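# Hang the ball-filled shallow basket level on the peg

## Task

Lift the shallow basket by its cord handle and hang that handle on the stand's peg so the basket sits as level as possible. It counts only if every ball is still inside the basket at the end.

## Robot and tools

Robot: two arms, left_arm and right_arm, each ending in a two-finger gripper. Bases in the scene frame: left_arm at (+0.023, +0.348, +0.042) m, right_arm at (-0.008, -0.324, +0.004) m, each turned very slightly about z. A camera stand is fixed to the floor behind the arms.

Scene frame: origin at table-top height, halfway between the nominal bases. +z is up, +x reaches out over the table, +y is toward left_arm. Arm names do not match image left and right. Reported end_effector_position (metres) and end_effector_quat_wxyz are in this frame. The position is the point between the finger pads, just behind the tips. In the gripper's own axes the fingers point along +z and open and close along y. Readings can be a few cm off, worse at long reach.

The 14-number row, used by every moving tool: one flat list covering both arms. Order: left dx, dy, dz, rx, ry, rz, opening, then the same seven for right. Every value lies in [-1, 1]. dx to rz are an offset from that arm's Hand target as it stood when the action or move began, measured along the Hand target's own axes, not the scene axes. 1.0 equals 0.6 m of translation or 180 degrees of rotation. rx, ry, rz form one rotation vector. Sending the same offset twice moves the hand twice. All six pose values at 0 re-request the current Hand target. Opening is absolute, not an offset: +1 fully open (about 87 mm between pads), +0.5 about 69 mm, 0 about 43 mm, -0.5 about 18 mm, -1 closed. A 0 in the opening slot is a real command, so to leave a gripper alone, repeat its current command.

execute_actions(actions, cameras): actions is a list of actions. Each action is up to 15 rows, one per 1/30 s step. A short action repeats its last row until 15 steps are used. Every row in an action counts from that action's starting Hand target, not from the row before. cameras lists camera names, ["all"], or []. Images appear only when actions is empty or cameras asks for them. An unknown name invalidates the call.

move(target, speed, blend, opening_speed, blocking, cameras): drives each gripper in a straight line toward a target. target is one 14-number row, or a list of up to 15 rows. Every row is an offset from the same starting Hand targets. speed is m/s, 0.002 to 2.9, default 0.25; turning is capped at twice that in rad/s. Give one value, or one per target. blend (m) rounds corners in a list; 0 stops at each point. opening_speed (0.2 or more, per second on the -1..+1 scale) ramps finger changes. blocking=false returns after about 0.5 s while motion continues. Paths ignore obstacles and the other arm. Faster means more lag, drift and harder contact. Keep paths away from an arm's own base; steer around it. The result adds a "move:" line such as done, off_target, moving, held or fault, plus limits like paced or held. done means within 10 mm and 2 degrees; it says nothing about contact.

wait(seconds 0 to 10, cameras): let time pass while each arm holds its last command. stop(cameras): brake a running move. zoom_image(camera, region [x0, y0, x1, y1] in pixels, at most 504 by 504): enlarges part of the latest image from cam_high, cam_low, cam_left_wrist or cam_right_wrist. finished_scene(scene): ends the current scene, giving its number; this is final, and the basket must stay hung with no robot help.

Results: Hand target is the last commanded pose after clipping, and next offsets start there. The gripper often rests short of it. A zero action asks again; if still short, send the gap as an offset. Orientation commands are clipped to 40 degrees from the measured orientation each step. grip_measured uses the opening scale; readings may be off about 1 mm (0.043). To grip, command about 0.04 below the reading at first contact; smaller margins grip lighter. Pads give about 20 N each. Joint positions list the gripper last on a 0 (closed) to 1 (open) scale. Joint torques include gravity; numbers 1 to 3 wrap at ±28 N m. Positive means toward larger joint angle. Joint ranges (rad): waist -2.618 to 3.054, shoulder 0.000 to 3.142, elbow 0.000 to 3.142 (straight at 2.901), wrist pitch -1.571 to 1.571, wrist yaw -1.571 to 1.571, wrist roll -2.094 to 2.094. execute_actions results also list step positions.

Cameras: cam_high, cam_low, cam_left_wrist, cam_right_wrist, each 896x504, with pinhole-plus-radial calibration. Fixed cameras may be off by up to about 2.3 degrees and 9 mm. Wrist views can lag while moving.

Avoid: dropping the basket or balls, tilting it so balls spill, or releasing anything that is still moving. Do not slam or push hard into the stand, table or peg. Never let the arms, grippers or wrist cameras touch each other. Do not close one gripper on the other's fingers. Keep strain off the camera cables. Nothing may fall off or be left off the table. A blocked arm keeps pushing; command its target back past the gripper to release it. Long stretched holds or unreachable targets heat motors: MOTOR HOT appears at 75 °C, a fault fold at 90 °C, and a collapse at 100 °C. Loose objects may be nudged now and then. Check the pose and tilt after each move and correct them.

Each tool is called after "Call:" as name([rows], argument=value, ...), one row to a line, values as JSON.

## Session

Call:
execute_actions(actions=[])

Scene clock: 0.00 s.
left_arm: end_effector_position=(+0.3906, +0.3599, +0.0822) grip_measured=+1.000 end_effector_quat_wxyz=(+0.560, -0.055, +0.826, +0.018) | right_arm: end_effector_position=(+0.3728, -0.3287, +0.0367) grip_measured=+1.000 end_effector_quat_wxyz=(+0.537, +0.043, +0.841, -0.054)
Joint positions: left_arm=[-0.041 1.515 0.327 0.805 -0.098 -0.073 1] | right_arm=[0.099 1.581 0.415 0.724 0.21 0.049 1]
Joint velocities: within noise
Joint torques (N m): no reading
Heat: left arm: 25 °C; right arm: 26 °C.
Hand target: left_arm +0.3946, +0.3599, +0.0891; +0.569, -0.055, +0.820, +0.018 | right_arm +0.3754, -0.3284, +0.0409; +0.542, +0.044, +0.838, -0.053
Tool commands: left_gripper/opening=+1.0 right_gripper/opening=+1.0

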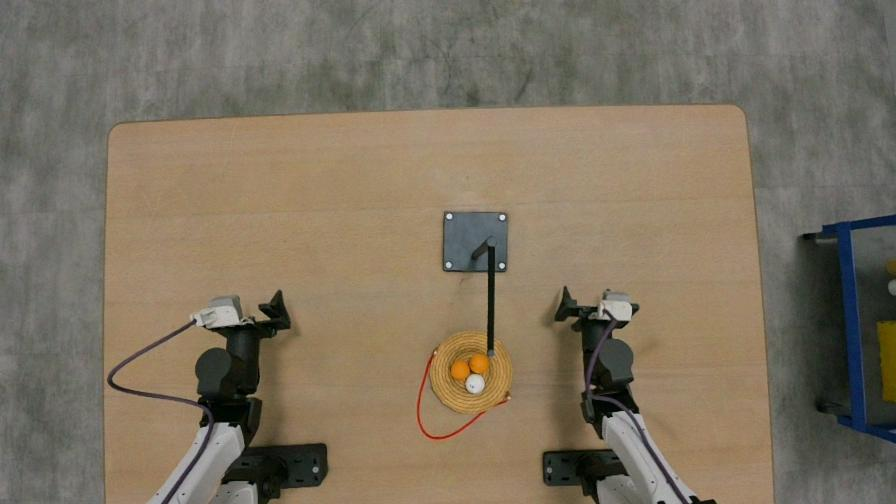

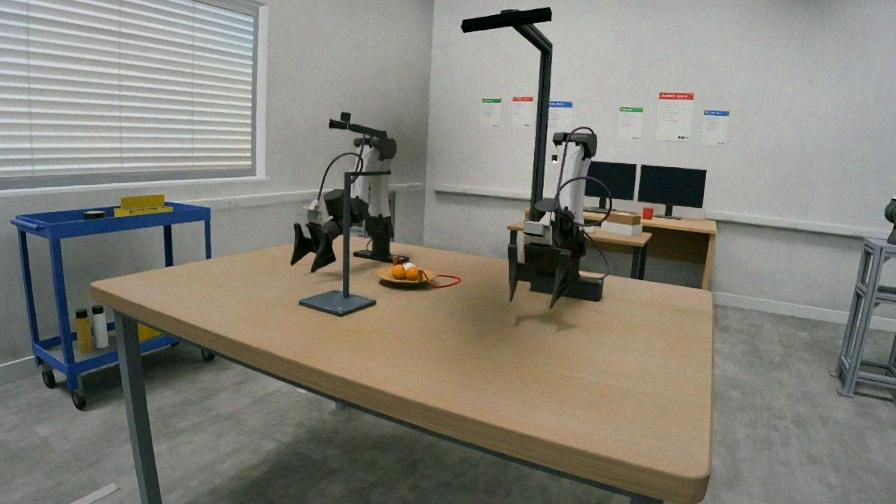

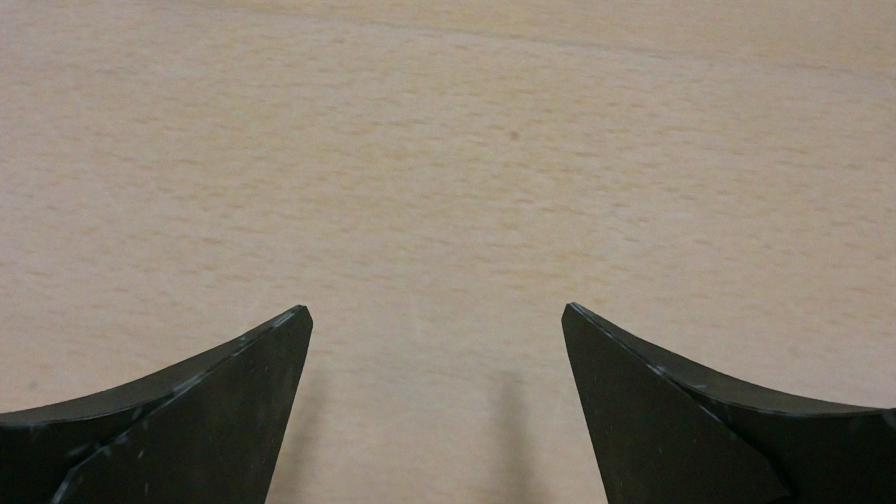

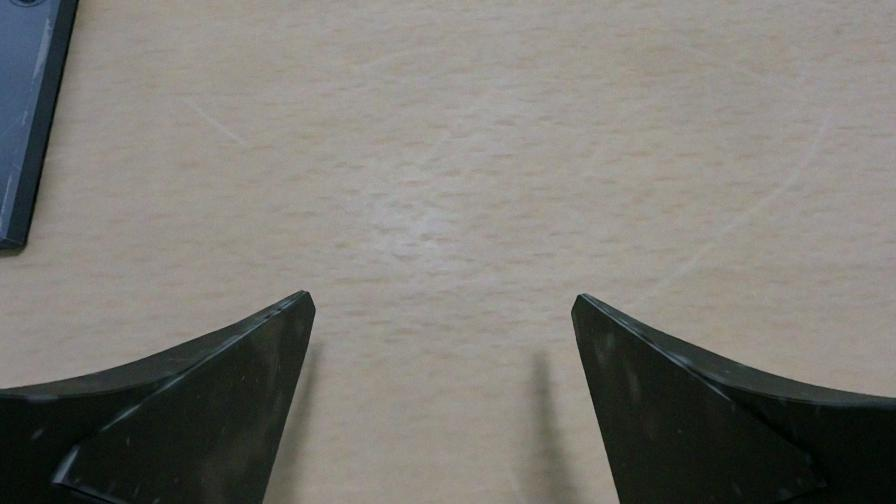

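Call:
zoom_image(camera="cam_high", region=[390, 190, 560, 460])

Call:
zoom_image(camera="cam_low", region=[280, 130, 500, 330])

Scaled by 1.867 from the camera's 896x504 image, which has a finer 1280x720 frame.

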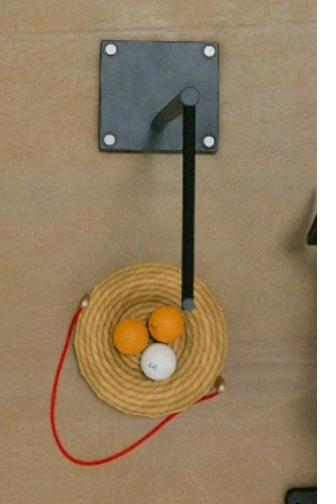

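Scaled by 2.291 from the camera's 896x504 image, which has a finer 1280x720 frame.

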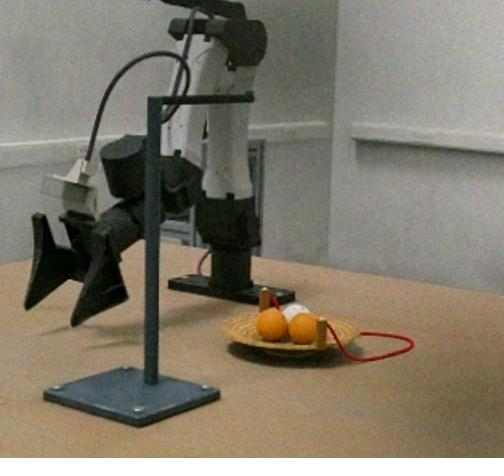

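Call:
move([
  [0,0,0,0,0,0,1,-0.1215,-0.003,-0.378,-0.107,0.159,-0.154,0.3],
  [0,0,0,0,0,0,1,-0.0247,0.467,-0.643,-0.2147,0.3175,-0.3087,0.3],
], blend=[0.05,0], cameras=["all"])

Scene clock: 6.27 s.
left_arm: end_effector_position=(+0.3906, +0.3599, +0.0822) grip_measured=+1.000 end_effector_quat_wxyz=(+0.560, -0.055, +0.826, +0.018) | right_arm: end_effector_position=(+0.0736, -0.0018, +0.2006) grip_measured=+0.300 end_effector_quat_wxyz=(+0.045, -0.478, +0.877, +0.032)
Joint positions: left_arm=[-0.041 1.515 0.327 0.805 -0.098 -0.073 1] | right_arm=[1.317 1.911 2.024 -1.575 0.019 0.298 0.65]
Joint torques (N m): left_arm=[-0.09 -4.9 4.88 2.21 -0.05 -0.11] | right_arm=[0.2 -7.95 8.68 0.43 -0.06 0.24]
Heat: left arm: 26 °C; right arm: 27 °C.
Hand target: left_arm +0.3946, +0.3599, +0.0891; +0.569, -0.055, +0.820, +0.018 | right_arm +0.0700, +0.0018, +0.1996; +0.000, -0.476, +0.879, -0.001
Off the commanded pose: left_arm 0.008 m, 1 deg | right_arm 0.005 m, 6 deg.
joint sent to its limit (right arm) — joint 4 (wrist pitch), lower limit. The joint targets are off in orientation, not in position.
move: off_target (right_arm)
camera_calibration:
cam_right_wrist: T_world_to_cam=[[0.843773, -0.53655, -0.01269, -0.0629292], [-0.382387, -0.617593, 0.687284, -0.0907648], [-0.376599, -0.575059, -0.726278, 0.315806], [0, 0, 0, 1]] pos_world=[0.137323, 0.0917867, 0.290946]

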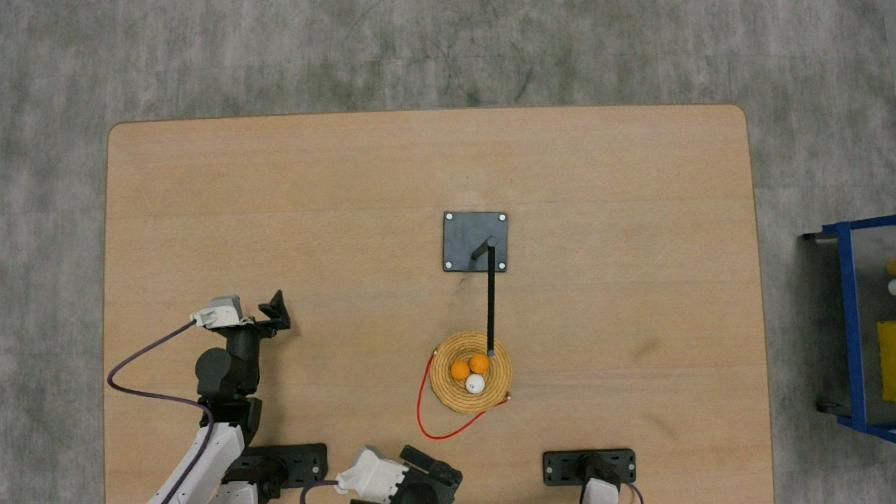

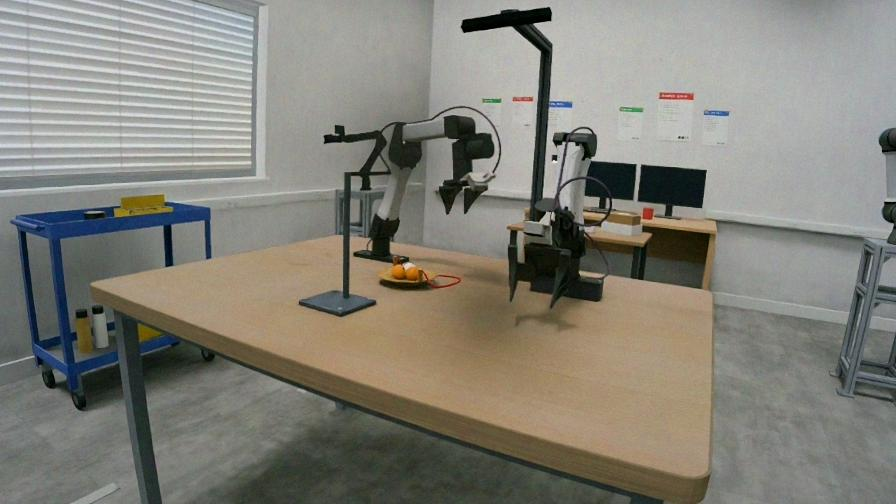

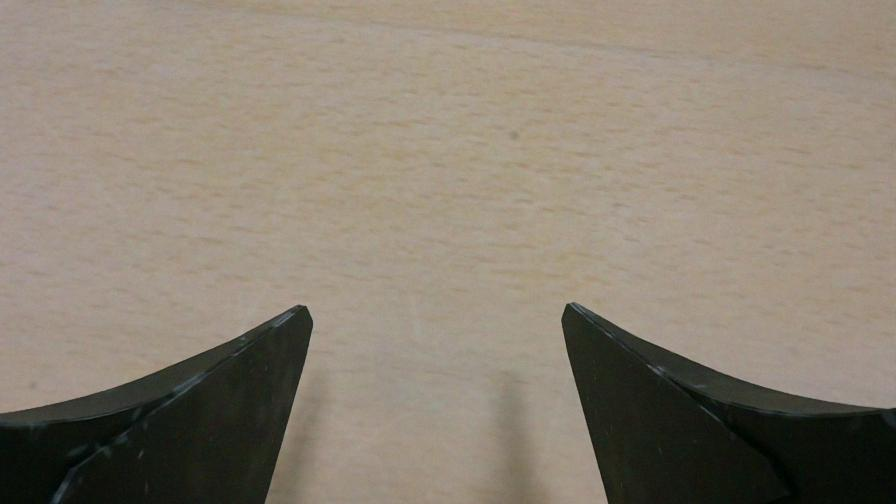

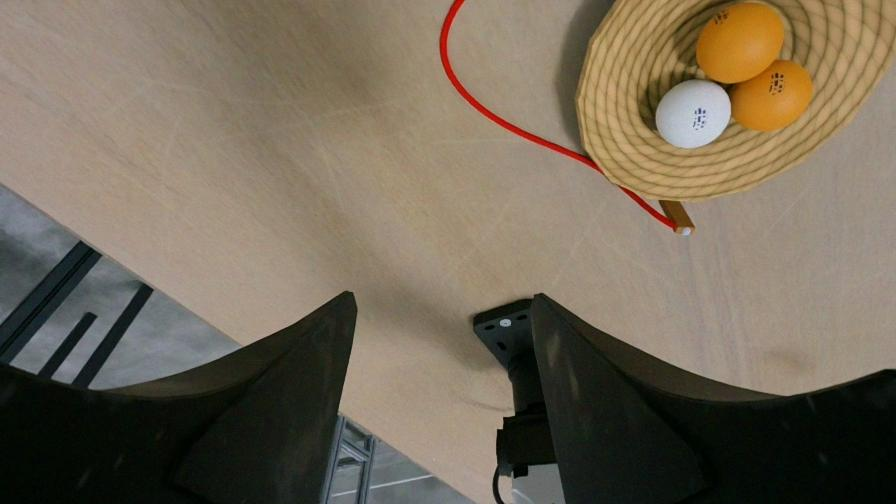

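Call:
move(target=[0,0,0,0,0,0,1,0,-0.0134,0.25,0,0,0,0.3], cameras=["cam_right_wrist","cam_high"], speed=0.15)

Scene clock: 8.53 s.
left_arm: end_effector_position=(+0.3906, +0.3599, +0.0822) grip_measured=+1.000 end_effector_quat_wxyz=(+0.560, -0.055, +0.826, +0.018) | right_arm: end_effector_position=(+0.0771, -0.0030, +0.0556) grip_measured=+0.300 end_effector_quat_wxyz=(+0.010, -0.476, +0.880, -0.003)
Joint positions: left_arm=[-0.041 1.515 0.327 0.805 -0.098 -0.073 1] | right_arm=[1.306 1.971 1.513 -1.102 0.019 0.294 0.65]
Joint torques (N m): left_arm=[-0.12 -5.03 4.79 2.23 -0.03 -0.17] | right_arm=[-0.62 -9.03 6.69 0.39 0 0.06]
Heat: left arm: 26 °C; right arm: 27 °C.
Hand target: left_arm +0.3946, +0.3599, +0.0891; +0.569, -0.055, +0.820, +0.018 | right_arm +0.0769, -0.0027, +0.0497; +0.000, -0.476, +0.879, -0.001
Off the commanded pose: left_arm 0.008 m, 1 deg | right_arm 0.006 m, 1 deg.
move: done
camera_calibration:
cam_right_wrist: T_world_to_cam=[[0.839706, -0.542828, 0.0151971, -0.0697294], [-0.36715, -0.546884, 0.752409, 0.0048062], [-0.400117, -0.637382, -0.658521, 0.209034], [0, 0, 0, 1]] pos_world=[0.143955, 0.0980121, 0.135097]
Images, in order (width x height): cam_high 896x504, cam_right_wrist 896x504.

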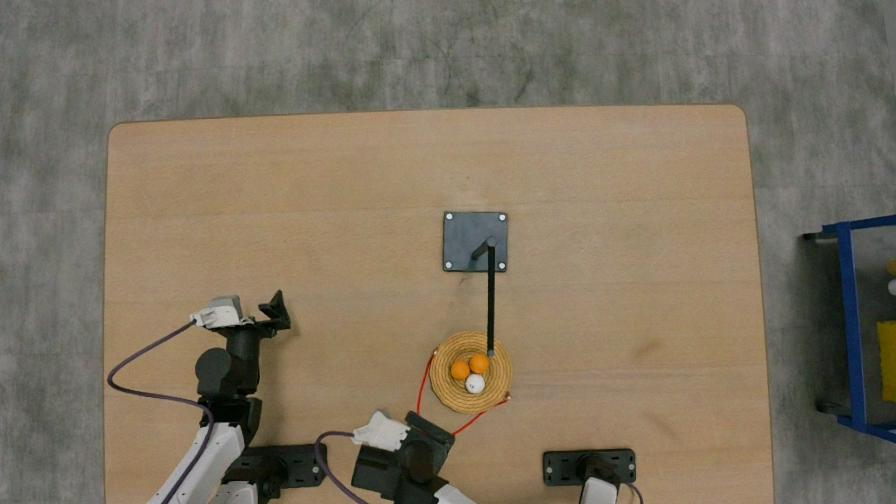

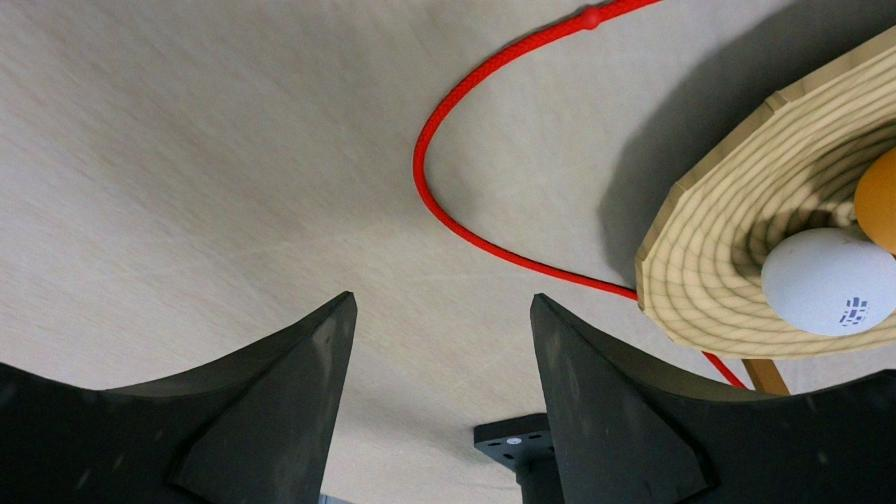

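Call:
move(target=[0,0,0,0,0,0,1,-0.0168,0.014,0.055,0,0,0,0.0], cameras=["cam_right_wrist"], speed=0.08)

Call:
zoom_image(camera="cam_right_wrist", region=[250, 150, 650, 400])

Scene clock: 10.60 s.
left_arm: end_effector_position=(+0.3906, +0.3599, +0.0822) grip_measured=+1.000 end_effector_quat_wxyz=(+0.560, -0.055, +0.826, +0.018) | right_arm: end_effector_position=(+0.0809, +0.0099, +0.0248) grip_measured=+0.000 end_effector_quat_wxyz=(+0.012, -0.476, +0.880, -0.001)
Joint positions: left_arm=[-0.041 1.515 0.327 0.805 -0.098 -0.073 1] | right_arm=[1.306 2.046 1.497 -1.005 0.019 0.294 0.5]
Joint torques (N m): left_arm=[-0.12 -5.01 4.88 2.21 -0.04 -0.17] | right_arm=[0.62 -9.17 6.35 0.45 0 0.2]
Heat: left arm: 26 °C; right arm: 28 °C.
Hand target: left_arm +0.3946, +0.3599, +0.0891; +0.569, -0.055, +0.820, +0.018 | right_arm +0.0754, +0.0102, +0.0166; +0.000, -0.476, +0.879, -0.001
Off the commanded pose: left_arm 0.008 m, 1 deg | right_arm 0.010 m, 1 deg.
move: done
camera_calibration:
cam_right_wrist: T_world_to_cam=[[0.839714, -0.542858, 0.013638, -0.0654285], [-0.368336, -0.550942, 0.74886, 0.0367159], [-0.399011, -0.633851, -0.662588, 0.19846], [0, 0, 0, 1]] pos_world=[0.147653, 0.110504, 0.104895]
Images, in order (width x height): cam_right_wrist 896x504.

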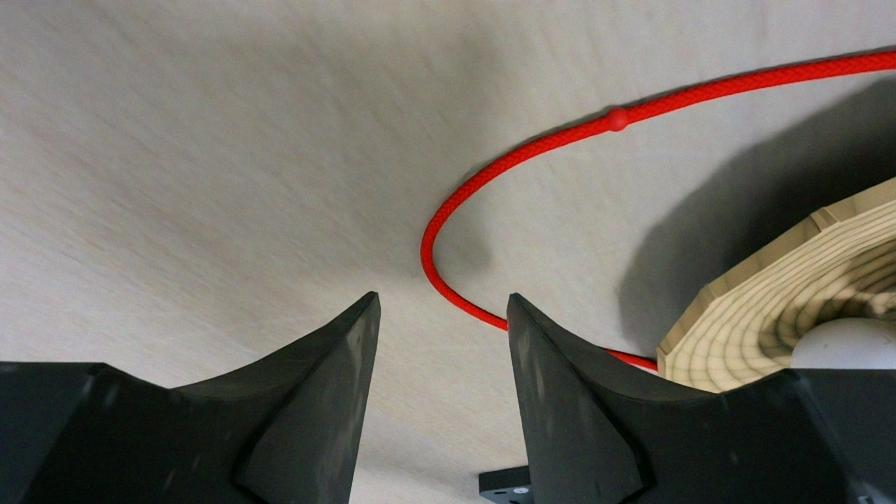

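Scaled by 1.260 from the camera's 896x504 image, which has a finer 1280x720 frame.

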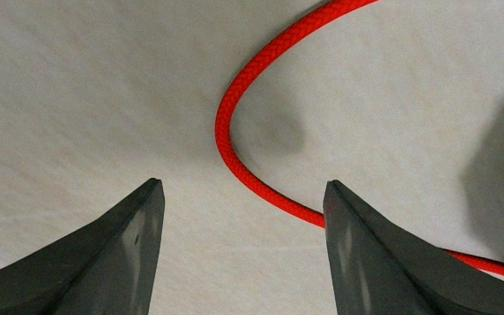

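Call:
move(target=[0,0,0,0,0,0,1,0,0.012,0.02,0,0,0,0.0], cameras=["cam_right_wrist"], speed=0.05)

Call:
zoom_image(camera="cam_right_wrist", region=[250, 150, 650, 400])

Scene clock: 11.77 s.
left_arm: end_effector_position=(+0.3906, +0.3599, +0.0822) grip_measured=+1.000 end_effector_quat_wxyz=(+0.560, -0.055, +0.826, +0.018) | right_arm: end_effector_position=(+0.0755, +0.0148, +0.0140) grip_measured=+0.000 end_effector_quat_wxyz=(+0.014, -0.478, +0.878, +0.001)
Joint positions: left_arm=[-0.041 1.515 0.327 0.805 -0.098 -0.073 1] | right_arm=[1.324 2.068 1.485 -0.968 0.019 0.306 0.5]
Joint torques (N m): left_arm=[-0.16 -4.79 4.79 2.19 -0.04 -0.13] | right_arm=[0.62 -9.11 6.13 0.47 0 0.26]
Heat: left arm: 26 °C; right arm: 28 °C.
Hand target: left_arm +0.3946, +0.3599, +0.0891; +0.569, -0.055, +0.820, +0.018 | right_arm +0.0694, +0.0142, +0.0048; +0.000, -0.476, +0.879, -0.001
Off the commanded pose: left_arm 0.008 m, 1 deg | right_arm 0.011 m, 2 deg.
move: off_target (right_arm)
camera_calibration:
cam_right_wrist: T_world_to_cam=[[0.842761, -0.538149, 0.0121944, -0.0582906], [-0.365844, -0.556014, 0.746328, 0.0454899], [-0.394856, -0.633438, -0.665466, 0.191943], [0, 0, 0, 1]] pos_world=[0.141557, 0.115508, 0.0944921]
Images, in order (width x height): cam_right_wrist 896x504.

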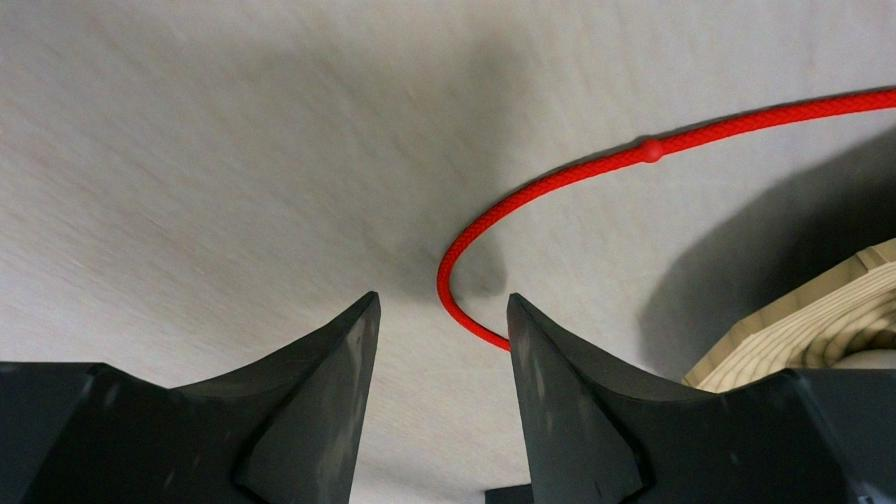

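Scaled by 1.260 from the camera's 896x504 image, which has a finer 1280x720 frame.

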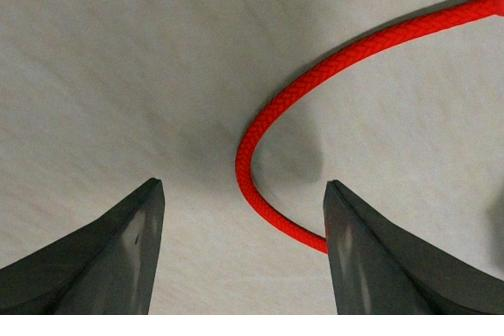

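Call:
move(target=[0,0,0,0,0,0,1,0,-0.004,0.009,0,0,0,0.0], cameras=["cam_right_wrist"], speed=0.05)

Call:
zoom_image(camera="cam_right_wrist", region=[250, 150, 650, 400])

Scene clock: 12.90 s.
left_arm: end_effector_position=(+0.3906, +0.3599, +0.0822) grip_measured=+1.000 end_effector_quat_wxyz=(+0.560, -0.055, +0.826, +0.018) | right_arm: end_effector_position=(+0.0756, +0.0151, +0.0104) grip_measured=+0.000 end_effector_quat_wxyz=(+0.016, -0.478, +0.878, +0.003)
Joint positions: left_arm=[-0.041 1.515 0.327 0.805 -0.098 -0.073 1] | right_arm=[1.324 2.068 1.471 -0.948 0.019 0.307 0.5]
Joint velocities: left_arm=[0.012 0.007 -0.002 -0.051 -0.037 -0.168 0] | right_arm=[within noise]
Joint torques (N m): left_arm=[-0.24 -4.88 4.86 2.17 -0.02 -0.16] | right_arm=[0.09 -8.65 5.98 0.46 0 0.2]
Heat: left arm: 27 °C; right arm: 28 °C.
Hand target: left_arm +0.3946, +0.3599, +0.0891; +0.569, -0.055, +0.820, +0.018 | right_arm +0.0714, +0.0129, -0.0007; +0.000, -0.476, +0.879, -0.001
Off the commanded pose: left_arm 0.008 m, 1 deg | right_arm 0.012 m, 2 deg.
move: off_target (right_arm)
camera_calibration:
cam_right_wrist: T_world_to_cam=[[0.842552, -0.538513, 0.0104845, -0.0581382], [-0.367308, -0.560232, 0.742445, 0.0485139], [-0.393943, -0.6294, -0.669825, 0.189749], [0, 0, 0, 1]] pos_world=[0.141554, 0.115299, 0.0916893]
Images, in order (width x height): cam_right_wrist 896x504.

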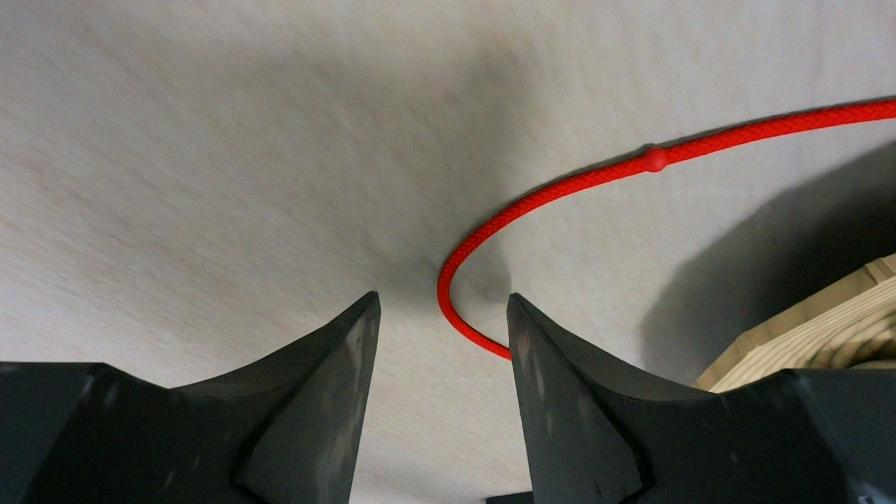

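Scaled by 1.260 from the camera's 896x504 image, which has a finer 1280x720 frame.

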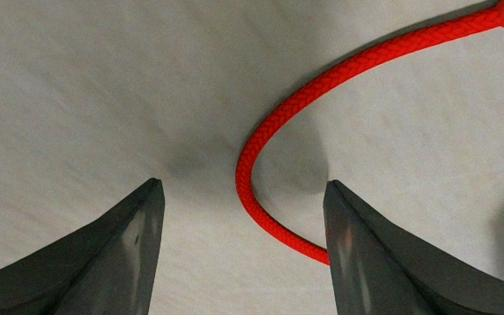

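Call:
move(target=[0,0,0,0,0,0,1,0,0,0,0,0,0,-1], cameras=["cam_right_wrist"], opening_speed=0.6)

Call:
zoom_image(camera="cam_right_wrist", region=[250, 150, 650, 400])

Scene clock: 14.87 s.
left_arm: end_effector_position=(+0.3906, +0.3599, +0.0822) grip_measured=+1.000 end_effector_quat_wxyz=(+0.560, -0.055, +0.826, +0.018) | right_arm: end_effector_position=(+0.0756, +0.0152, +0.0104) grip_measured=-0.975 end_effector_quat_wxyz=(+0.016, -0.478, +0.878, +0.003)
Joint positions: left_arm=[-0.041 1.515 0.327 0.805 -0.098 -0.073 1] | right_arm=[1.324 2.068 1.471 -0.947 0.019 0.307 0.013]
Joint torques (N m): left_arm=[-0.17 -4.93 4.96 2.2 -0.02 -0.16] | right_arm=[0.08 -8.65 6 0.46 0 0.2]
Heat: left arm: 27 °C; right arm: 28 °C.
Hand target: left_arm +0.3946, +0.3599, +0.0891; +0.569, -0.055, +0.820, +0.018 | right_arm +0.0714, +0.0129, -0.0007; +0.000, -0.476, +0.879, -0.001
Off the commanded pose: left_arm 0.008 m, 1 deg | right_arm 0.012 m, 2 deg.
move: off_target (right_arm)
camera_calibration:
cam_right_wrist: T_world_to_cam=[[0.842544, -0.538529, 0.0102558, -0.0580608], [-0.367329, -0.560562, 0.742186, 0.0486346], [-0.39394, -0.629092, -0.670116, 0.189802], [0, 0, 0, 1]] pos_world=[0.141554, 0.115398, 0.0916889]
Images, in order (width x height): cam_right_wrist 896x504.

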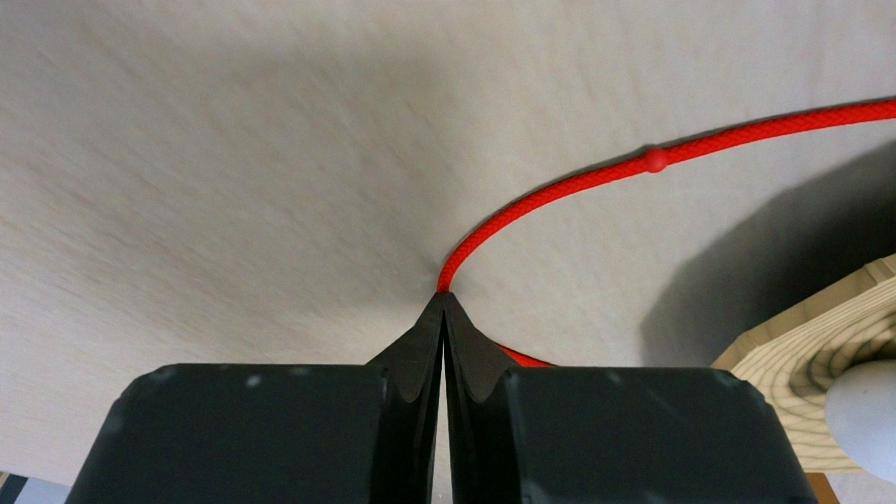

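Scaled by 1.260 from the camera's 896x504 image, which has a finer 1280x720 frame.

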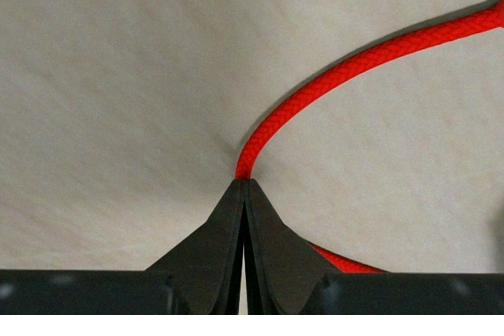

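Call:
move([
  [0,0,0,0,0,0,1,0,0,-0.08,0,0,0,-1],
  [0,0,0,0,0,0,1,0.024,-0.262,-0.285,0,0,0,-1],
], cameras=["all"], speed=0.12, blend=[0.02,0])

Call:
zoom_image(camera="cam_low", region=[300, 100, 550, 330])

Scene clock: 20.13 s.
left_arm: end_effector_position=(+0.3906, +0.3599, +0.0822) grip_measured=+1.000 end_effector_quat_wxyz=(+0.560, -0.055, +0.826, +0.018) | right_arm: end_effector_position=(+0.1961, -0.0863, +0.1589) grip_measured=-0.975 end_effector_quat_wxyz=(-0.011, -0.473, +0.881, -0.015)
Joint positions: left_arm=[-0.041 1.515 0.327 0.805 -0.098 -0.073 1] | right_arm=[0.906 1.935 1.867 -1.535 0.018 -0.101 0.013]
Joint torques (N m): left_arm=[-0.12 -4.94 4.85 2.16 -0.01 -0.12] | right_arm=[-0.17 -12.41 8.81 0.14 -0.02 0.06]
Heat: left arm: 27 °C; right arm: 30 °C.
Hand target: left_arm +0.3946, +0.3599, +0.0891; +0.569, -0.055, +0.820, +0.018 | right_arm +0.1950, -0.0849, +0.1705; +0.000, -0.476, +0.879, -0.001
Off the commanded pose: left_arm 0.008 m, 1 deg | right_arm 0.012 m, 2 deg.
move: off_target (right_arm)
camera_calibration:
cam_right_wrist: T_world_to_cam=[[0.837449, -0.546301, 0.0152898, -0.21629], [-0.348998, -0.513046, 0.784209, -0.0804956], [-0.42057, -0.662071, -0.620308, 0.267378], [0, 0, 0, 1]] pos_world=[0.265491, 0.0175658, 0.232289]

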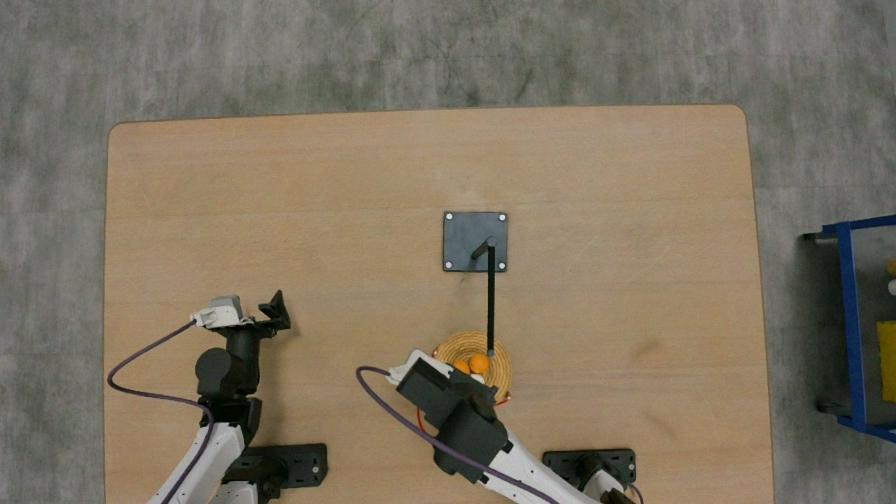

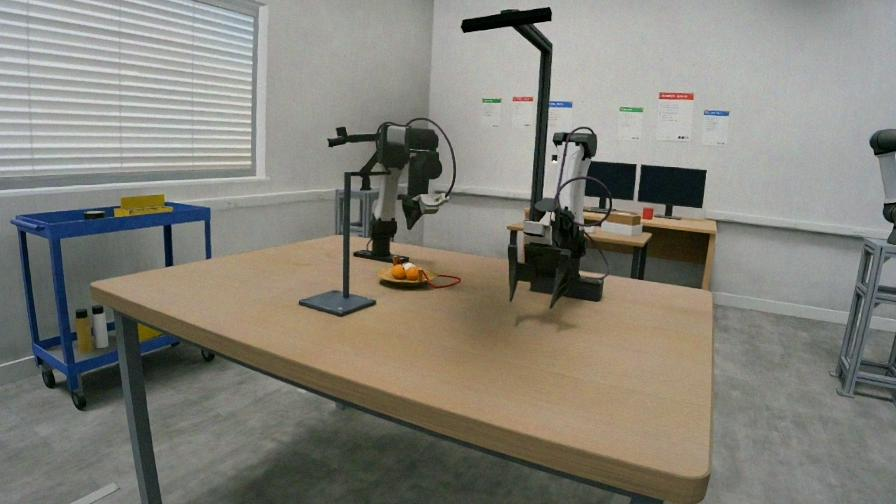

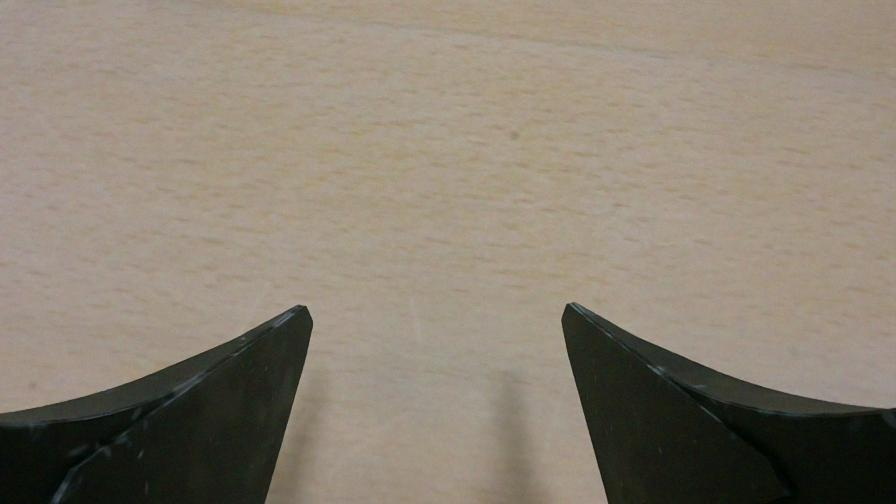

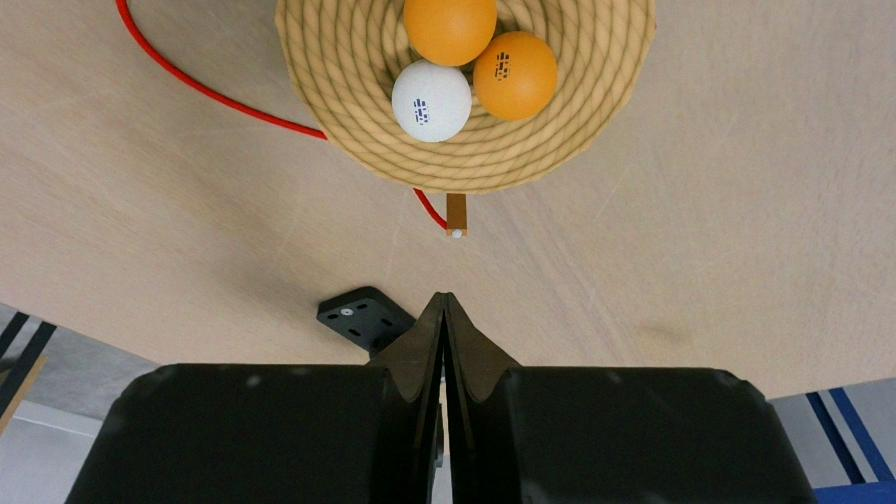

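Scaled by 2.016 from the camera's 896x504 image, which has a finer 1280x720 frame.

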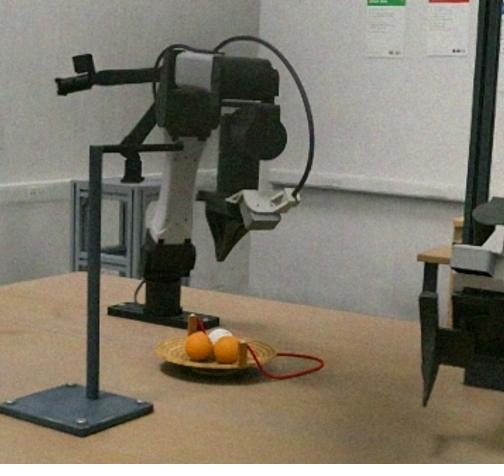

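Call:
move([
  [0,0,0,0,0,0,1,-0.0243,0.262,0.17,0,0,0,-0.3],
  [0,0,0,0,0,0,1,-0.0243,0.262,0.255,0,0,0,-0.3],
], cameras=["cam_right_wrist"], speed=0.15, blend=[0.02,0])

Call:
zoom_image(camera="cam_right_wrist", region=[250, 150, 650, 400])

Scene clock: 22.77 s.
left_arm: end_effector_position=(+0.3906, +0.3599, +0.0822) grip_measured=+1.000 end_effector_quat_wxyz=(+0.560, -0.055, +0.826, +0.018) | right_arm: end_effector_position=(+0.0755, +0.0123, +0.0241) grip_measured=-0.300 end_effector_quat_wxyz=(+0.010, -0.479, +0.878, -0.001)
Joint positions: left_arm=[-0.041 1.515 0.327 0.805 -0.098 -0.073 1] | right_arm=[1.32 2.054 1.506 -1.01 0.015 0.301 0.35]
Joint torques (N m): left_arm=[-0.17 -4.98 4.88 2.2 -0.05 -0.11] | right_arm=[0.38 -9.5 6.52 0.42 0.03 0.26]
Heat: left arm: 28 °C; right arm: 30 °C.
Hand target: left_arm +0.3946, +0.3599, +0.0891; +0.569, -0.055, +0.820, +0.018 | right_arm +0.0715, +0.0130, +0.0173; +0.000, -0.476, +0.879, -0.001
Off the commanded pose: left_arm 0.008 m, 1 deg | right_arm 0.008 m, 1 deg.
move: done
camera_calibration:
cam_right_wrist: T_world_to_cam=[[0.844301, -0.535747, 0.0114249, -0.059868], [-0.36033, -0.551817, 0.752104, 0.0358162], [-0.396633, -0.639119, -0.658945, 0.197199], [0, 0, 0, 1]] pos_world=[0.141668, 0.113723, 0.10369]
Images, in order (width x height): cam_right_wrist 896x504.

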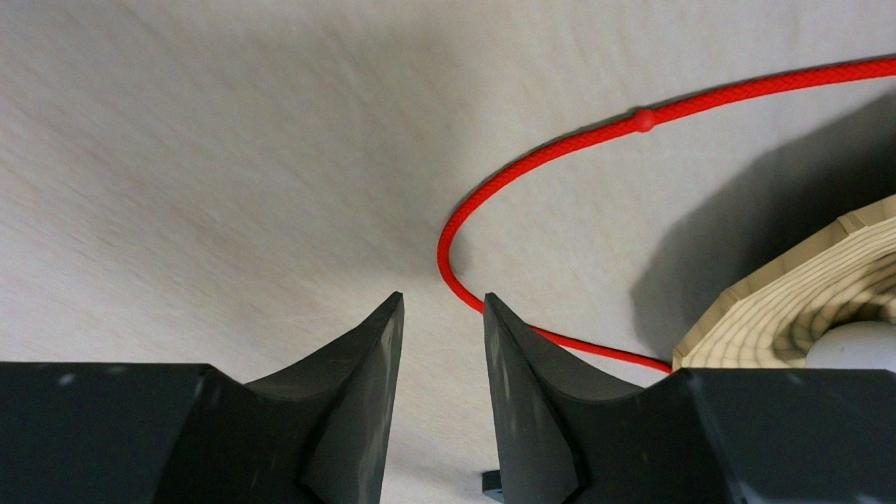

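Scaled by 1.260 from the camera's 896x504 image, which has a finer 1280x720 frame.

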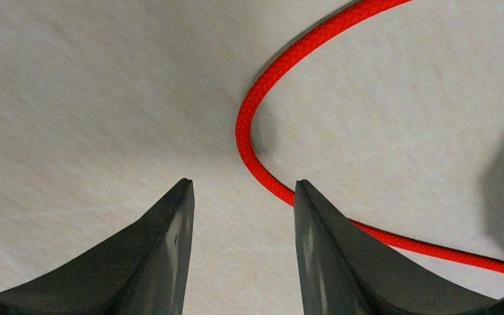

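Call:
move(target=[0,0,0,0,0,0,1,0,0,0.036,0,0,0,-0.3], cameras=["cam_right_wrist"], speed=0.04)

Call:
zoom_image(camera="cam_right_wrist", region=[250, 150, 650, 400])

Scene clock: 23.73 s.
left_arm: end_effector_position=(+0.3906, +0.3599, +0.0822) grip_measured=+1.000 end_effector_quat_wxyz=(+0.560, -0.055, +0.826, +0.018) | right_arm: end_effector_position=(+0.0755, +0.0123, +0.0064) grip_measured=-0.300 end_effector_quat_wxyz=(+0.010, -0.479, +0.878, -0.001)
Joint positions: left_arm=[-0.041 1.515 0.327 0.805 -0.098 -0.073 1] | right_arm=[1.32 2.076 1.465 -0.947 0.015 0.301 0.35]
Joint torques (N m): left_arm=[-0.12 -4.96 4.86 2.18 -0.06 -0.18] | right_arm=[0.38 -8.95 5.89 0.56 0.03 0.26]
Heat: left arm: 28 °C; right arm: 30 °C.
Hand target: left_arm +0.3946, +0.3599, +0.0891; +0.569, -0.055, +0.820, +0.018 | right_arm +0.0715, +0.0131, -0.0042; +0.000, -0.476, +0.879, +0.000
Off the commanded pose: left_arm 0.008 m, 1 deg | right_arm 0.012 m, 1 deg.
move: off_target (right_arm)
camera_calibration:
cam_right_wrist: T_world_to_cam=[[0.844264, -0.535807, 0.0113369, -0.0596987], [-0.360447, -0.552042, 0.751883, 0.0492093], [-0.396606, -0.638874, -0.659199, 0.185395], [0, 0, 0, 1]] pos_world=[0.141668, 0.113623, 0.0858894]
Images, in order (width x height): cam_right_wrist 896x504.

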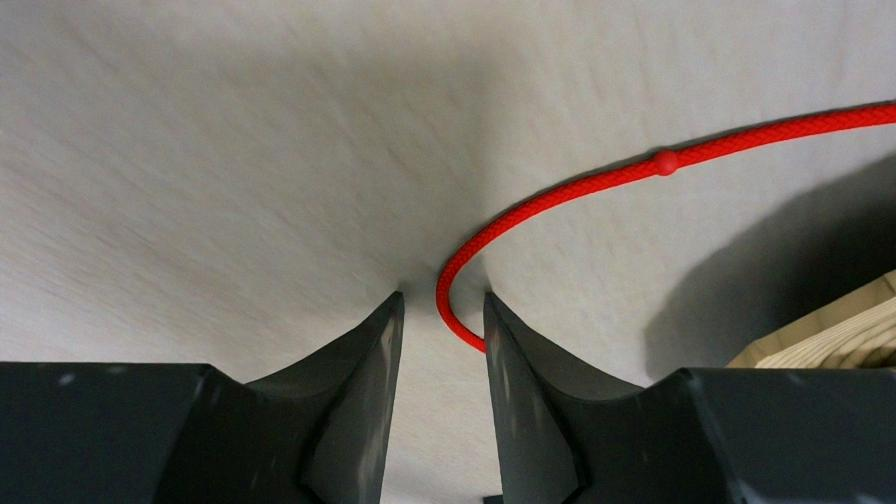

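Scaled by 1.260 from the camera's 896x504 image, which has a finer 1280x720 frame.

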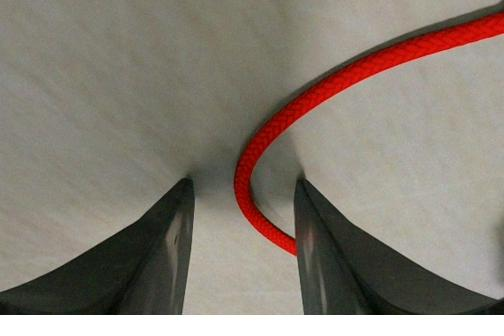

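Call:
move(target=[0,0,0,0,0,0,1,0,0,0.008,0,0,0,-0.3], cameras=["cam_right_wrist"], speed=0.04)

Call:
zoom_image(camera="cam_right_wrist", region=[250, 150, 650, 400])

Scene clock: 24.57 s.
left_arm: end_effector_position=(+0.3906, +0.3599, +0.0822) grip_measured=+1.000 end_effector_quat_wxyz=(+0.560, -0.055, +0.826, +0.018) | right_arm: end_effector_position=(+0.0755, +0.0123, +0.0061) grip_measured=-0.300 end_effector_quat_wxyz=(+0.010, -0.479, +0.878, +0.000)
Joint positions: left_arm=[-0.041 1.515 0.327 0.805 -0.098 -0.073 1] | right_arm=[1.32 2.076 1.464 -0.945 0.015 0.301 0.35]
Joint torques (N m): left_arm=[-0.1 -4.9 4.83 2.18 -0.04 -0.16] | right_arm=[0.36 -8.34 4.98 0.71 0.03 0.26]
Heat: left arm: 28 °C; right arm: 30 °C.
Hand target: left_arm +0.3946, +0.3599, +0.0891; +0.569, -0.055, +0.820, +0.018 | right_arm +0.0715, +0.0130, -0.0091; +0.000, -0.476, +0.879, -0.001
Off the commanded pose: left_arm 0.008 m, 1 deg | right_arm 0.016 m, 1 deg.
move: off_target (right_arm)
camera_calibration:
cam_right_wrist: T_world_to_cam=[[0.84431, -0.535738, 0.0112002, -0.0596993], [-0.360461, -0.552364, 0.75164, 0.0494191], [-0.396495, -0.638654, -0.659479, 0.185246], [0, 0, 0, 1]] pos_world=[0.141668, 0.113622, 0.0856892]
Images, in order (width x height): cam_right_wrist 896x504.

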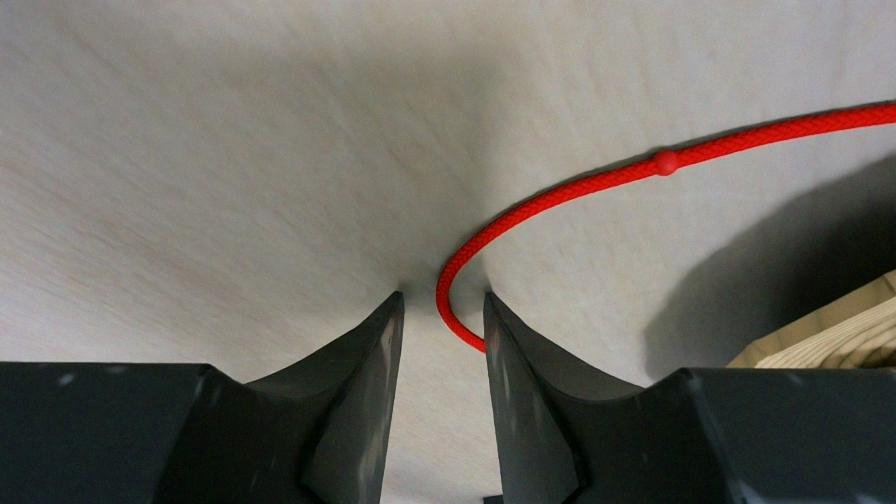

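Scaled by 1.260 from the camera's 896x504 image, which has a finer 1280x720 frame.

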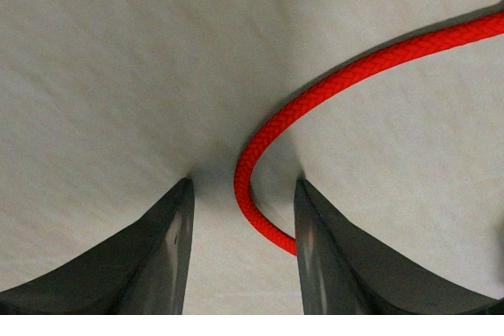

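Call:
move(target=[0,0,0,0,0,0,1,0,0,-0.006,0,0,0,-1], cameras=["cam_right_wrist"], opening_speed=0.5)

Call:
zoom_image(camera="cam_right_wrist", region=[250, 150, 650, 400])

Scene clock: 26.27 s.
left_arm: end_effector_position=(+0.3906, +0.3599, +0.0822) grip_measured=+1.000 end_effector_quat_wxyz=(+0.560, -0.055, +0.826, +0.018) | right_arm: end_effector_position=(+0.0754, +0.0119, +0.0060) grip_measured=-0.886 end_effector_quat_wxyz=(+0.010, -0.479, +0.878, -0.001)
Joint positions: left_arm=[-0.041 1.515 0.327 0.805 -0.098 -0.073 1] | right_arm=[1.32 2.076 1.463 -0.946 0.015 0.301 0.057]
Joint torques (N m): left_arm=[-0.08 -4.86 4.83 2.21 -0.03 -0.13] | right_arm=[0.38 -8.79 5.83 0.59 0.03 0.25]
Heat: left arm: 28 °C; right arm: 30 °C.
Hand target: left_arm +0.3946, +0.3599, +0.0891; +0.569, -0.055, +0.820, +0.018 | right_arm +0.0715, +0.0131, -0.0055; +0.000, -0.476, +0.879, +0.000
Off the commanded pose: left_arm 0.008 m, 1 deg | right_arm 0.012 m, 1 deg.
move: off_target (right_arm)
camera_calibration:
cam_right_wrist: T_world_to_cam=[[0.844098, -0.536065, 0.0115606, -0.0598198], [-0.360502, -0.55143, 0.752305, 0.049322], [-0.39691, -0.639187, -0.658713, 0.184911], [0, 0, 0, 1]] pos_world=[0.141668, 0.113323, 0.0853898]
Images, in order (width x height): cam_right_wrist 896x504.

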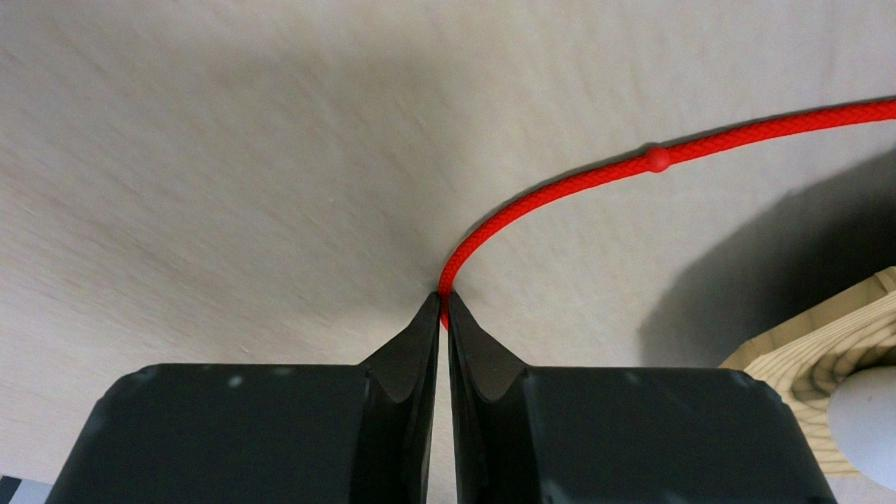

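Scaled by 1.260 from the camera's 896x504 image, which has a finer 1280x720 frame.

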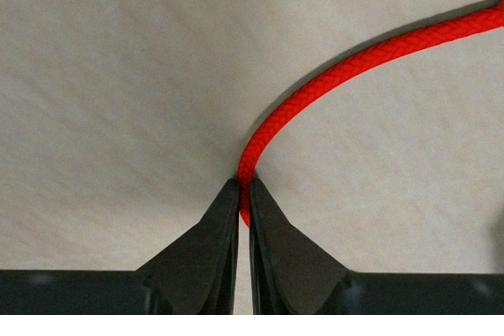

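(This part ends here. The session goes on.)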